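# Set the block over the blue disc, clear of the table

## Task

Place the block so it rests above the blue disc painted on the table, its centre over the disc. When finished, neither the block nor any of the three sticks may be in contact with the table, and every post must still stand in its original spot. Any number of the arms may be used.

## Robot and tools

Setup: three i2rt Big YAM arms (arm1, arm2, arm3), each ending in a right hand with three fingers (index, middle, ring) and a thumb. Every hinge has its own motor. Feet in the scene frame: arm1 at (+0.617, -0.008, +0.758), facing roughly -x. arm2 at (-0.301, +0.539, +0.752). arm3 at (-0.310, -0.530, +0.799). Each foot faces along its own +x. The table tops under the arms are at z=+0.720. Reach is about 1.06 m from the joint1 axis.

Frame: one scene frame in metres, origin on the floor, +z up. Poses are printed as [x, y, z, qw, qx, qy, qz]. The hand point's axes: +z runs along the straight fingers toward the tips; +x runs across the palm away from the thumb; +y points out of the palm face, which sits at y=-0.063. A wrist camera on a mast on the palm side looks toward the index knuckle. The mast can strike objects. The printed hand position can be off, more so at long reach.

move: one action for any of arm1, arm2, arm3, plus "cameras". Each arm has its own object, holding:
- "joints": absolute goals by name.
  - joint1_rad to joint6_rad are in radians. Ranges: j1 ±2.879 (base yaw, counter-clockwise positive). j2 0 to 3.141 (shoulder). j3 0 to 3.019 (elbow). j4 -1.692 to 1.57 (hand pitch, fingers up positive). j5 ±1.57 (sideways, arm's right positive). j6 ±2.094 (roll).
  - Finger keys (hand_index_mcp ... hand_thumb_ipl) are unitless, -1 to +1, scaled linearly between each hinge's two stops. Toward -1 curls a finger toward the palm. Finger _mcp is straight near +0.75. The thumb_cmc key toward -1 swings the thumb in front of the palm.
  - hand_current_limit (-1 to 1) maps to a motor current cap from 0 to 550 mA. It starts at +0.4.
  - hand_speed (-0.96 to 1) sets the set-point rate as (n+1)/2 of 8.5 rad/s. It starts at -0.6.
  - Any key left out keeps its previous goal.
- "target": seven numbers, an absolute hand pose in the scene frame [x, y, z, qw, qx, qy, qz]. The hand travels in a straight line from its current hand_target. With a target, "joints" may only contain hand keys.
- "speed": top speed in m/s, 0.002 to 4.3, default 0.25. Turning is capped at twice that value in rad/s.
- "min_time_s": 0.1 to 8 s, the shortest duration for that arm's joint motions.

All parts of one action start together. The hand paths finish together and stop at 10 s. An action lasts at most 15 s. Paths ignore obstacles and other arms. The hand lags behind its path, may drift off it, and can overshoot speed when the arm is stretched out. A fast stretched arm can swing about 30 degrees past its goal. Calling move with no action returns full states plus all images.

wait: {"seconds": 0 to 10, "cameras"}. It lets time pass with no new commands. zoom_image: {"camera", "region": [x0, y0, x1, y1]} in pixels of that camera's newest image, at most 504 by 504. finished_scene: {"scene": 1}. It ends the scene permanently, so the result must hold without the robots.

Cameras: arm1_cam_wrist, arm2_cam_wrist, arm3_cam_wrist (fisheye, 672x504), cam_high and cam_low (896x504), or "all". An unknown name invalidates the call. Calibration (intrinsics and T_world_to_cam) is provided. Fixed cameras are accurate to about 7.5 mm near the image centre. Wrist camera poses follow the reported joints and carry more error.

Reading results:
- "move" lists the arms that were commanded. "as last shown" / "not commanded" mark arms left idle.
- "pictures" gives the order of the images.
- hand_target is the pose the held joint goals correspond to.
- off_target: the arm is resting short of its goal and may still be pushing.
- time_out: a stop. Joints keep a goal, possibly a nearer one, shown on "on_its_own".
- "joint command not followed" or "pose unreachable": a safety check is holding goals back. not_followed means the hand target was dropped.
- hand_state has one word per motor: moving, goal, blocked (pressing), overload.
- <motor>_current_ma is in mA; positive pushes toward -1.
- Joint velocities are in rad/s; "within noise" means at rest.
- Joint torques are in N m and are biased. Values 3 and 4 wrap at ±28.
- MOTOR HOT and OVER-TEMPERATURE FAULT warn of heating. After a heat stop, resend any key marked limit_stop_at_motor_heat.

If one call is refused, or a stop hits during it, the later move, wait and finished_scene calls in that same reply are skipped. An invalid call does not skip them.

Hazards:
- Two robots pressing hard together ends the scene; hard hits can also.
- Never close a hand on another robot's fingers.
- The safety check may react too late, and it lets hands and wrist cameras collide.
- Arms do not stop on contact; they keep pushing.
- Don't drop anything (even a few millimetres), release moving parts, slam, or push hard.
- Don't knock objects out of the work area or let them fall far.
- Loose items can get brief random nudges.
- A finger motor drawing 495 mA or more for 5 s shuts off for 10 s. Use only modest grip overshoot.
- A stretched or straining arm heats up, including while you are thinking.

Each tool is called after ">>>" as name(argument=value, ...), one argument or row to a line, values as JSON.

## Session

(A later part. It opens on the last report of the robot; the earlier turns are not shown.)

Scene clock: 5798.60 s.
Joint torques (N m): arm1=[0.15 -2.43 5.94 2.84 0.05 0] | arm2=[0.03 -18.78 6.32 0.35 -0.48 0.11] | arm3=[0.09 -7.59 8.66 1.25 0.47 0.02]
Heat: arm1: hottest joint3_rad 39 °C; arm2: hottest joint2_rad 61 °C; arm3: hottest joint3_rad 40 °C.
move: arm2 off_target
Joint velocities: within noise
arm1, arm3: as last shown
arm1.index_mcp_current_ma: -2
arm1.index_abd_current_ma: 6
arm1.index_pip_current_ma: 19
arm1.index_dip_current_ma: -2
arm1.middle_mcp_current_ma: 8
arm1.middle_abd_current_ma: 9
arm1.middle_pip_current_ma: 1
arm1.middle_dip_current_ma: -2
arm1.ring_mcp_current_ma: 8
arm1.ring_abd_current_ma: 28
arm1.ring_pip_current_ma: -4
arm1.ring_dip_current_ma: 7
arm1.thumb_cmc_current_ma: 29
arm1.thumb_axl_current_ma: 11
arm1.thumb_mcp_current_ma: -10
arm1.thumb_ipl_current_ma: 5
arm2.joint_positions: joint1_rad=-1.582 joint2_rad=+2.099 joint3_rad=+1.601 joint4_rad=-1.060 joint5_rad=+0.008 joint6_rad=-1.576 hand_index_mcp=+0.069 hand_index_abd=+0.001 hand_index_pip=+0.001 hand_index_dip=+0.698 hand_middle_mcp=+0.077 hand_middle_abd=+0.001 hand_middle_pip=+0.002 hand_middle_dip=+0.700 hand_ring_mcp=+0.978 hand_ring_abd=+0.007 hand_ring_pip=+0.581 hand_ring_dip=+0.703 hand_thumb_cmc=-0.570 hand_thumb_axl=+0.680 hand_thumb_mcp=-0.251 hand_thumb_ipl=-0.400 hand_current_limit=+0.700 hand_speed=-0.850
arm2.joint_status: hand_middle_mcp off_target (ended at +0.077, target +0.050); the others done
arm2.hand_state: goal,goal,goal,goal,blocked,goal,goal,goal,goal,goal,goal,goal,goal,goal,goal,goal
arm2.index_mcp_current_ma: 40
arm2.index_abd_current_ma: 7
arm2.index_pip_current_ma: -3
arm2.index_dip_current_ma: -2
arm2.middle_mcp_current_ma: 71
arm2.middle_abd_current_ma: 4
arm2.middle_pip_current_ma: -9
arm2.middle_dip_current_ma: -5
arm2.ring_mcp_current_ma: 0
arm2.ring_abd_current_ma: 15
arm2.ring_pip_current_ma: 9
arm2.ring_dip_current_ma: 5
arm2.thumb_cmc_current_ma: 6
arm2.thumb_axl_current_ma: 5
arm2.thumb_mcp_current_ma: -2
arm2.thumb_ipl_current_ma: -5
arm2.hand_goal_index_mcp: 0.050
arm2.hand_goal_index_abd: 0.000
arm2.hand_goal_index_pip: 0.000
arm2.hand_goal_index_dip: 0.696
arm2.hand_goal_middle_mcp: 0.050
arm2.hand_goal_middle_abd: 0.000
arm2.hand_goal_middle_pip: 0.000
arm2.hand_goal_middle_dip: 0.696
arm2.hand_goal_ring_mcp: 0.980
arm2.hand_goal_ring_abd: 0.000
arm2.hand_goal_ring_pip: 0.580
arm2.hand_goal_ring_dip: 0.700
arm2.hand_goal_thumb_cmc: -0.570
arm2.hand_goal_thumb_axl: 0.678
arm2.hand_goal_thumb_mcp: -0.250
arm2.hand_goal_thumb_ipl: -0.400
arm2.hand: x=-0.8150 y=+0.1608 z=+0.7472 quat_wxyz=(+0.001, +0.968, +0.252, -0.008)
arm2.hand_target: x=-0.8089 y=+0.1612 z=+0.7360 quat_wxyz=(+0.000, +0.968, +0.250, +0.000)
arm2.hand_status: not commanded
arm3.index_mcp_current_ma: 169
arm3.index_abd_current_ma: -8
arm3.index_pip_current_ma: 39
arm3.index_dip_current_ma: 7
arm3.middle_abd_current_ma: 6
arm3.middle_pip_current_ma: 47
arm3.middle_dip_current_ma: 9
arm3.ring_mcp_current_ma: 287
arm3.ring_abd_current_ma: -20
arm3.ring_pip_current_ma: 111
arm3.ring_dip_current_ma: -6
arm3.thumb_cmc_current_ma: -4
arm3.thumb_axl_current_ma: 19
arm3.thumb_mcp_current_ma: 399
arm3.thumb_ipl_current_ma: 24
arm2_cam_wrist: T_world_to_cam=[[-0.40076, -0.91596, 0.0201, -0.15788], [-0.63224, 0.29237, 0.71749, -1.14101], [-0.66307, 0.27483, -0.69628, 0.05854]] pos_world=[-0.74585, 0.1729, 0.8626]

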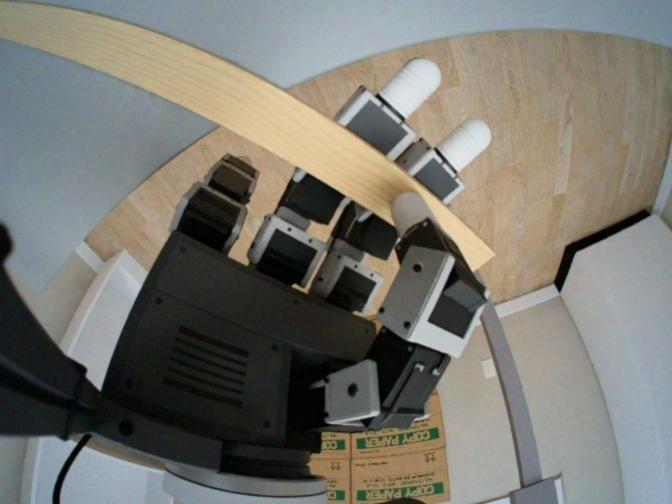

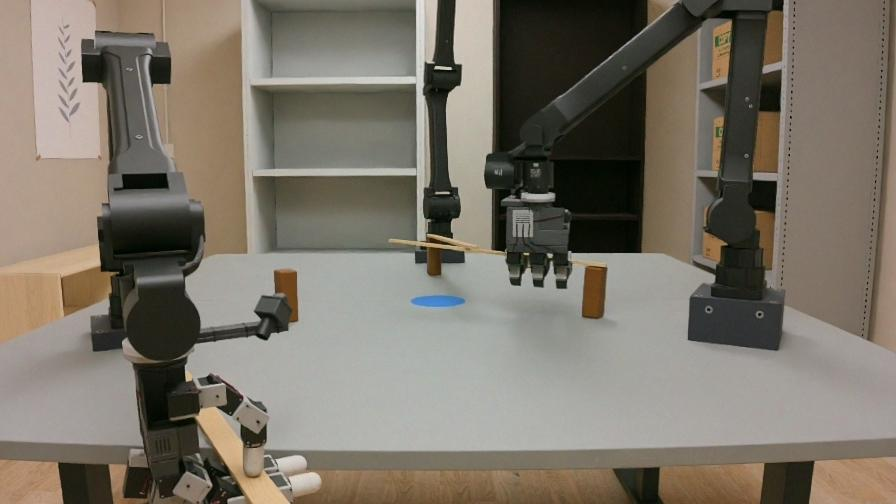

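>>> move(
  arm2={"joints": {"hand_index_mcp": -0.02, "hand_middle_mcp": -0.02, "hand_thumb_mcp": -0.34}},
  cameras=["arm2_cam_wrist", "cam_low"],
)

Scene clock: 5803.60 s.
Joint torques (N m): arm1=[0.09 -2.43 5.96 2.84 0.04 -0.01] | arm2=[0.09 -18.9 6.31 0.35 -0.47 0.11] | arm3=[-0.03 -7.65 8.64 1.21 0.47 0.02]
Heat: arm1: hottest joint3_rad 39 °C; arm2: hottest joint2_rad 61 °C; arm3: hottest joint3_rad 40 °C.
move: arm2 off_target
Joint velocities: within noise
arm1, arm3: as last shown
arm1.index_mcp_current_ma: -5
arm1.index_abd_current_ma: 10
arm1.index_dip_current_ma: 0
arm1.middle_mcp_current_ma: 5
arm1.middle_abd_current_ma: 13
arm1.middle_dip_current_ma: -7
arm1.ring_mcp_current_ma: 9
arm1.ring_abd_current_ma: 23
arm1.ring_pip_current_ma: -1
arm1.ring_dip_current_ma: 16
arm1.thumb_cmc_current_ma: 31
arm1.thumb_axl_current_ma: 9
arm1.thumb_mcp_current_ma: -15
arm1.thumb_ipl_current_ma: 3
arm2.joint_positions: joint1_rad=-1.582 joint2_rad=+2.099 joint3_rad=+1.601 joint4_rad=-1.059 joint5_rad=+0.008 joint6_rad=-1.576 hand_index_mcp=+0.061 hand_index_abd=+0.000 hand_index_pip=+0.012 hand_index_dip=+0.697 hand_middle_mcp=+0.061 hand_middle_abd=+0.000 hand_middle_pip=+0.012 hand_middle_dip=+0.696 hand_ring_mcp=+0.978 hand_ring_abd=+0.007 hand_ring_pip=+0.581 hand_ring_dip=+0.703 hand_thumb_cmc=-0.570 hand_thumb_axl=+0.681 hand_thumb_mcp=-0.258 hand_thumb_ipl=-0.396 hand_current_limit=+0.700 hand_speed=-0.850
arm2.joint_status: hand_index_mcp off_target (ended at +0.061, target -0.020); hand_middle_mcp off_target (ended at +0.061, target -0.020); hand_thumb_mcp off_target (ended at -0.258, target -0.340)
arm2.hand_state: blocked,goal,goal,goal,blocked,goal,goal,goal,goal,goal,goal,goal,goal,goal,blocked,goal
arm2.index_mcp_current_ma: 236
arm2.index_abd_current_ma: 5
arm2.index_pip_current_ma: 16
arm2.index_dip_current_ma: -4
arm2.middle_mcp_current_ma: 243
arm2.middle_abd_current_ma: 7
arm2.middle_pip_current_ma: 13
arm2.middle_dip_current_ma: -5
arm2.ring_mcp_current_ma: -1
arm2.ring_abd_current_ma: 16
arm2.ring_pip_current_ma: 8
arm2.ring_dip_current_ma: 6
arm2.thumb_cmc_current_ma: 6
arm2.thumb_axl_current_ma: 7
arm2.thumb_mcp_current_ma: 298
arm2.thumb_ipl_current_ma: 1
arm2.hand_goal_index_mcp: -0.020
arm2.hand_goal_index_abd: 0.000
arm2.hand_goal_index_pip: 0.000
arm2.hand_goal_index_dip: 0.696
arm2.hand_goal_middle_mcp: -0.020
arm2.hand_goal_middle_abd: 0.000
arm2.hand_goal_middle_pip: 0.000
arm2.hand_goal_middle_dip: 0.696
arm2.hand_goal_ring_mcp: 0.980
arm2.hand_goal_ring_abd: 0.000
arm2.hand_goal_ring_pip: 0.580
arm2.hand_goal_ring_dip: 0.700
arm2.hand_goal_thumb_cmc: -0.570
arm2.hand_goal_thumb_axl: 0.678
arm2.hand_goal_thumb_mcp: -0.340
arm2.hand_goal_thumb_ipl: -0.400
arm2.hand: x=-0.8151 y=+0.1607 z=+0.7472 quat_wxyz=(+0.001, +0.968, +0.252, -0.008)
arm2.hand_target: x=-0.8089 y=+0.1612 z=+0.7360 quat_wxyz=(+0.000, +0.968, +0.250, +0.000)
arm2.hand_status: not commanded
arm3.index_mcp_current_ma: 180
arm3.index_abd_current_ma: -17
arm3.index_dip_current_ma: 0
arm3.middle_mcp_current_ma: 176
arm3.middle_abd_current_ma: 7
arm3.middle_pip_current_ma: 30
arm3.middle_dip_current_ma: -5
arm3.ring_mcp_current_ma: 286
arm3.ring_abd_current_ma: -21
arm3.ring_pip_current_ma: 112
arm3.ring_dip_current_ma: -15
arm3.thumb_cmc_current_ma: 4
arm3.thumb_axl_current_ma: 5
arm3.thumb_mcp_current_ma: 398
arm3.thumb_ipl_current_ma: 10
arm2_cam_wrist: T_world_to_cam=[[-0.40082, -0.91592, 0.02068, -0.15856], [-0.63174, 0.29267, 0.71781, -1.141], [-0.66351, 0.27465, -0.69593, 0.0579]] pos_world=[-0.74595, 0.1728, 0.8626]

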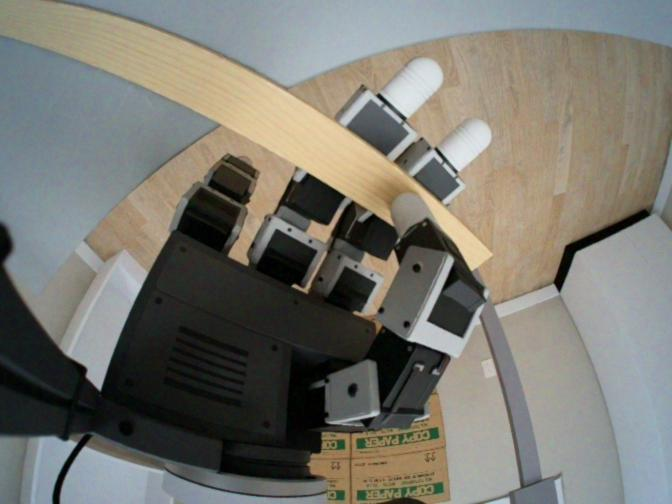

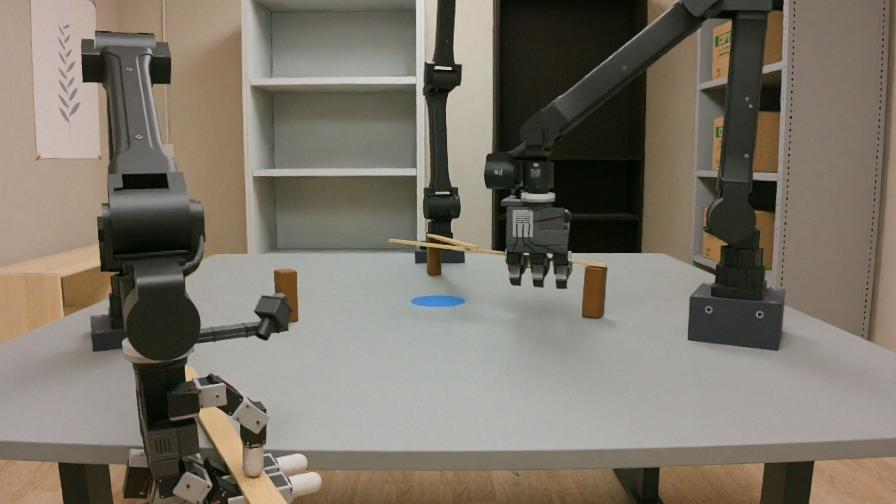

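>>> move(
  arm2={"joints": {"hand_index_mcp": -0.06, "hand_middle_mcp": -0.06, "hand_thumb_mcp": -0.385}},
)

>>> move(
  arm2={"target": [-0.818, 0.158, 0.86, 0, 0.9681, 0.2504, 0], "speed": 0.08},
  cameras=["arm2_cam_wrist", "cam_low"],
)

Scene clock: 5810.50 s.
Joint torques (N m): arm1=[0.09 -2.43 5.96 2.84 0.04 -0.01] | arm2=[-0.03 -18.9 6.31 0.32 -0.47 0.11] | arm3=[0.09 -7.47 8.64 1.24 0.48 0.02]
Heat: arm1: hottest joint3_rad 39 °C; arm2: hottest joint2_rad 61 °C; arm3: hottest joint3_rad 40 °C.
move: arm2 off_target
Joint velocities: within noise
arm1, arm3: as last shown
arm1.index_mcp_current_ma: 0
arm1.index_abd_current_ma: 2
arm1.index_pip_current_ma: 22
arm1.index_dip_current_ma: -1
arm1.middle_mcp_current_ma: 3
arm1.middle_abd_current_ma: 11
arm1.middle_pip_current_ma: 2
arm1.middle_dip_current_ma: 0
arm1.ring_mcp_current_ma: 7
arm1.ring_abd_current_ma: 24
arm1.ring_pip_current_ma: -8
arm1.ring_dip_current_ma: 2
arm1.thumb_cmc_current_ma: 28
arm1.thumb_axl_current_ma: 6
arm1.thumb_mcp_current_ma: -14
arm1.thumb_ipl_current_ma: 2
arm2.joint_positions: joint1_rad=-1.582 joint2_rad=+2.099 joint3_rad=+1.601 joint4_rad=-1.059 joint5_rad=+0.008 joint6_rad=-1.576 hand_index_mcp=+0.060 hand_index_abd=-0.001 hand_index_pip=+0.015 hand_index_dip=+0.697 hand_middle_mcp=+0.060 hand_middle_abd=-0.001 hand_middle_pip=+0.015 hand_middle_dip=+0.695 hand_ring_mcp=+0.978 hand_ring_abd=+0.007 hand_ring_pip=+0.581 hand_ring_dip=+0.703 hand_thumb_cmc=-0.570 hand_thumb_axl=+0.681 hand_thumb_mcp=-0.260 hand_thumb_ipl=-0.394 hand_current_limit=+0.700 hand_speed=-0.850
arm2.joint_status: hand_index_mcp off_target (ended at +0.060, target -0.060); hand_middle_mcp off_target (ended at +0.060, target -0.060); hand_thumb_mcp off_target (ended at -0.260, target -0.385)
arm2.hand_state: blocked,goal,goal,goal,blocked,goal,goal,goal,goal,goal,goal,goal,goal,goal,blocked,goal
arm2.index_mcp_current_ma: 382
arm2.index_abd_current_ma: 8
arm2.index_pip_current_ma: 24
arm2.index_dip_current_ma: -8
arm2.middle_mcp_current_ma: 384
arm2.middle_abd_current_ma: 2
arm2.middle_pip_current_ma: 21
arm2.middle_dip_current_ma: -5
arm2.ring_mcp_current_ma: -5
arm2.ring_abd_current_ma: 15
arm2.ring_pip_current_ma: 6
arm2.ring_dip_current_ma: 5
arm2.thumb_cmc_current_ma: 0
arm2.thumb_axl_current_ma: 9
arm2.thumb_mcp_current_ma: 465
arm2.thumb_ipl_current_ma: 5
arm2.hand_goal_index_mcp: -0.060
arm2.hand_goal_index_abd: 0.000
arm2.hand_goal_index_pip: 0.000
arm2.hand_goal_index_dip: 0.696
arm2.hand_goal_middle_mcp: -0.060
arm2.hand_goal_middle_abd: 0.000
arm2.hand_goal_middle_pip: 0.000
arm2.hand_goal_middle_dip: 0.696
arm2.hand_goal_ring_mcp: 0.980
arm2.hand_goal_ring_abd: 0.000
arm2.hand_goal_ring_pip: 0.580
arm2.hand_goal_ring_dip: 0.700
arm2.hand_goal_thumb_cmc: -0.570
arm2.hand_goal_thumb_axl: 0.678
arm2.hand_goal_thumb_mcp: -0.384
arm2.hand_goal_thumb_ipl: -0.400
arm2.hand: x=-0.8151 y=+0.1607 z=+0.7472 quat_wxyz=(+0.001, +0.968, +0.252, -0.008)
arm2.hand_target: x=-0.8089 y=+0.1612 z=+0.7360 quat_wxyz=(+0.000, +0.968, +0.250, +0.000)
arm2.hand_status: not commanded
arm3.index_mcp_current_ma: 192
arm3.index_abd_current_ma: -13
arm3.index_pip_current_ma: 36
arm3.index_dip_current_ma: 14
arm3.middle_mcp_current_ma: 180
arm3.middle_abd_current_ma: -6
arm3.middle_pip_current_ma: 55
arm3.middle_dip_current_ma: 12
arm3.ring_mcp_current_ma: 289
arm3.ring_pip_current_ma: 107
arm3.ring_dip_current_ma: -14
arm3.thumb_cmc_current_ma: -7
arm3.thumb_axl_current_ma: 17
arm3.thumb_mcp_current_ma: 405
arm3.thumb_ipl_current_ma: 7
pictures: none

Scene clock: 5812.60 s.
Joint torques (N m): arm1=[0.15 -2.43 5.96 2.82 0.04 -0.01] | arm2=[-0.09 -19.78 11.23 -0.4 -0.53 -0.06] | arm3=[-0.09 -7.59 8.69 1.18 0.48 0.02]
Heat: arm1: hottest joint3_rad 39 °C; arm2: hottest joint2_rad 61 °C; arm3: hottest joint3_rad 40 °C.
move: arm2 off_target
Joint velocities: within noise
arm1.joint_positions: joint1_rad=+0.250 joint2_rad=+1.438 joint3_rad=+2.828 joint4_rad=-1.330 joint5_rad=-0.023 joint6_rad=+1.049 hand_index_mcp=+1.000 hand_index_abd=+0.256 hand_index_pip=-0.482 hand_index_dip=+0.007 hand_middle_mcp=+0.763 hand_middle_abd=+0.145 hand_middle_pip=+0.577 hand_middle_dip=+0.696 hand_ring_mcp=+0.762 hand_ring_abd=-0.087 hand_ring_pip=+0.577 hand_ring_dip=+0.696 hand_thumb_cmc=-0.545 hand_thumb_axl=+0.683 hand_thumb_mcp=-0.784 hand_thumb_ipl=+0.168 hand_current_limit=+0.400 hand_speed=-0.600
arm1.joint_status: not commanded
arm1.hand_state: overload,goal,goal,goal,goal,goal,goal,goal,goal,blocked,goal,goal,blocked,goal,goal,goal
arm1.index_mcp_current_ma: -3
arm1.index_abd_current_ma: 8
arm1.index_pip_current_ma: 26
arm1.index_dip_current_ma: 3
arm1.middle_mcp_current_ma: 3
arm1.middle_abd_current_ma: 11
arm1.middle_pip_current_ma: -1
arm1.middle_dip_current_ma: -1
arm1.ring_mcp_current_ma: 5
arm1.ring_abd_current_ma: 29
arm1.ring_pip_current_ma: -5
arm1.ring_dip_current_ma: 6
arm1.thumb_cmc_current_ma: 32
arm1.thumb_axl_current_ma: 7
arm1.thumb_mcp_current_ma: -13
arm1.thumb_ipl_current_ma: -1
arm1.hand_goal_index_mcp: 0.754
arm1.hand_goal_index_abd: 0.250
arm1.hand_goal_index_pip: -0.500
arm1.hand_goal_index_dip: 0.000
arm1.hand_goal_middle_mcp: 0.754
arm1.hand_goal_middle_abd: 0.140
arm1.hand_goal_middle_pip: 0.576
arm1.hand_goal_middle_dip: 0.696
arm1.hand_goal_ring_mcp: 0.754
arm1.hand_goal_ring_abd: -0.140
arm1.hand_goal_ring_pip: 0.576
arm1.hand_goal_ring_dip: 0.696
arm1.hand_goal_thumb_cmc: -0.570
arm1.hand_goal_thumb_axl: 0.678
arm1.hand_goal_thumb_mcp: -0.780
arm1.hand_goal_thumb_ipl: 0.168
arm1.hand: x=+0.2486 y=-0.0272 z=+1.6844 quat_wxyz=(+0.722, +0.274, -0.631, -0.082)
arm1.hand_target: x=+0.2482 y=-0.0274 z=+1.6884 quat_wxyz=(+0.727, +0.272, -0.626, -0.083)
arm1.hand_status: not commanded
arm2.joint_positions: joint1_rad=-1.582 joint2_rad=+2.014 joint3_rad=+1.721 joint4_rad=-1.324 joint5_rad=+0.009 joint6_rad=-1.562 hand_index_mcp=+0.060 hand_index_abd=-0.001 hand_index_pip=+0.025 hand_index_dip=+0.695 hand_middle_mcp=+0.059 hand_middle_abd=+0.000 hand_middle_pip=+0.028 hand_middle_dip=+0.697 hand_ring_mcp=+0.978 hand_ring_abd=+0.006 hand_ring_pip=+0.581 hand_ring_dip=+0.703 hand_thumb_cmc=-0.568 hand_thumb_axl=+0.680 hand_thumb_mcp=-0.266 hand_thumb_ipl=-0.394 hand_current_limit=+0.700 hand_speed=-0.850
arm2.joint_status: not commanded
arm2.hand_state: blocked,goal,blocked,goal,blocked,goal,blocked,goal,goal,goal,goal,goal,goal,goal,blocked,goal
arm2.index_mcp_current_ma: 383
arm2.index_abd_current_ma: 8
arm2.index_pip_current_ma: 48
arm2.index_dip_current_ma: -9
arm2.middle_mcp_current_ma: 388
arm2.middle_abd_current_ma: 0
arm2.middle_pip_current_ma: 50
arm2.middle_dip_current_ma: -4
arm2.ring_mcp_current_ma: -2
arm2.ring_abd_current_ma: 12
arm2.ring_pip_current_ma: 7
arm2.ring_dip_current_ma: 5
arm2.thumb_cmc_current_ma: 6
arm2.thumb_axl_current_ma: 8
arm2.thumb_mcp_current_ma: 461
arm2.thumb_ipl_current_ma: 2
arm2.hand_goal_index_mcp: -0.060
arm2.hand_goal_index_abd: 0.000
arm2.hand_goal_index_pip: 0.000
arm2.hand_goal_index_dip: 0.696
arm2.hand_goal_middle_mcp: -0.060
arm2.hand_goal_middle_abd: 0.000
arm2.hand_goal_middle_pip: 0.000
arm2.hand_goal_middle_dip: 0.696
arm2.hand_goal_ring_mcp: 0.980
arm2.hand_goal_ring_abd: 0.000
arm2.hand_goal_ring_pip: 0.580
arm2.hand_goal_ring_dip: 0.700
arm2.hand_goal_thumb_cmc: -0.570
arm2.hand_goal_thumb_axl: 0.678
arm2.hand_goal_thumb_mcp: -0.384
arm2.hand_goal_thumb_ipl: -0.400
arm2.hand: x=-0.8070 y=+0.1664 z=+0.8380 quat_wxyz=(-0.007, +0.969, +0.245, +0.021)
arm2.hand_target: x=-0.8173 y=+0.1585 z=+0.8602 quat_wxyz=(+0.000, +0.968, +0.250, +0.000)
arm2.hand_status: off_target (0.026 m and 2.6 deg from the pose sent, 0.113 m and 1.0 deg at the start)
arm3.joint_positions: joint1_rad=+0.205 joint2_rad=+1.487 joint3_rad=+0.843 joint4_rad=-0.911 joint5_rad=-0.002 joint6_rad=+1.519 hand_index_mcp=+0.043 hand_index_abd=-0.015 hand_index_pip=+0.032 hand_index_dip=+0.697 hand_middle_mcp=+0.017 hand_middle_abd=-0.011 hand_middle_pip=+0.022 hand_middle_dip=+0.694 hand_ring_mcp=-0.015 hand_ring_abd=-0.021 hand_ring_pip=+0.016 hand_ring_dip=+0.694 hand_thumb_cmc=-0.565 hand_thumb_axl=+0.685 hand_thumb_mcp=-0.230 hand_thumb_ipl=-0.332 hand_current_limit=+0.700 hand_speed=-0.600
arm3.joint_status: not commanded
arm3.hand_state: blocked,goal,blocked,goal,blocked,goal,blocked,goal,blocked,blocked,blocked,goal,goal,goal,blocked,goal
arm3.index_mcp_current_ma: 173
arm3.index_abd_current_ma: -23
arm3.index_pip_current_ma: 32
arm3.index_dip_current_ma: 8
arm3.middle_mcp_current_ma: 180
arm3.middle_abd_current_ma: -1
arm3.middle_pip_current_ma: 44
arm3.middle_dip_current_ma: 6
arm3.ring_mcp_current_ma: 276
arm3.ring_abd_current_ma: -15
arm3.ring_pip_current_ma: 109
arm3.ring_dip_current_ma: 2
arm3.thumb_cmc_current_ma: 19
arm3.thumb_axl_current_ma: 19
arm3.thumb_mcp_current_ma: 396
arm3.thumb_ipl_current_ma: 33
arm3.hand_goal_index_mcp: -0.062
arm3.hand_goal_index_abd: 0.000
arm3.hand_goal_index_pip: 0.000
arm3.hand_goal_index_dip: 0.696
arm3.hand_goal_middle_mcp: -0.088
arm3.hand_goal_middle_abd: 0.000
arm3.hand_goal_middle_pip: -0.014
arm3.hand_goal_middle_dip: 0.696
arm3.hand_goal_ring_mcp: -0.170
arm3.hand_goal_ring_abd: 0.000
arm3.hand_goal_ring_pip: -0.058
arm3.hand_goal_ring_dip: 0.696
arm3.hand_goal_thumb_cmc: -0.570
arm3.hand_goal_thumb_axl: 0.678
arm3.hand_goal_thumb_mcp: -0.392
arm3.hand_goal_thumb_ipl: -0.344
arm3.hand: x=-0.1175 y=-0.2266 z=+0.8339 quat_wxyz=(-0.005, +0.796, +0.605, +0.004)
arm3.hand_target: x=-0.1170 y=-0.2205 z=+0.8341 quat_wxyz=(-0.009, +0.796, +0.605, +0.012)
arm3.hand_status: not commanded
arm2_cam_wrist: T_world_to_cam=[[-0.41279, -0.91039, -0.02814, -0.12163], [-0.66466, 0.27996, 0.69271, -1.2062], [-0.62276, 0.30465, -0.72067, 0.1735]] pos_world=[-0.74386, 0.1741, 0.95716]

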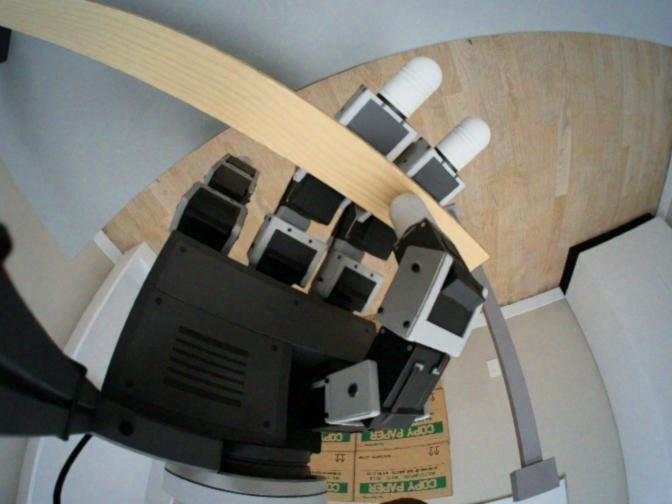

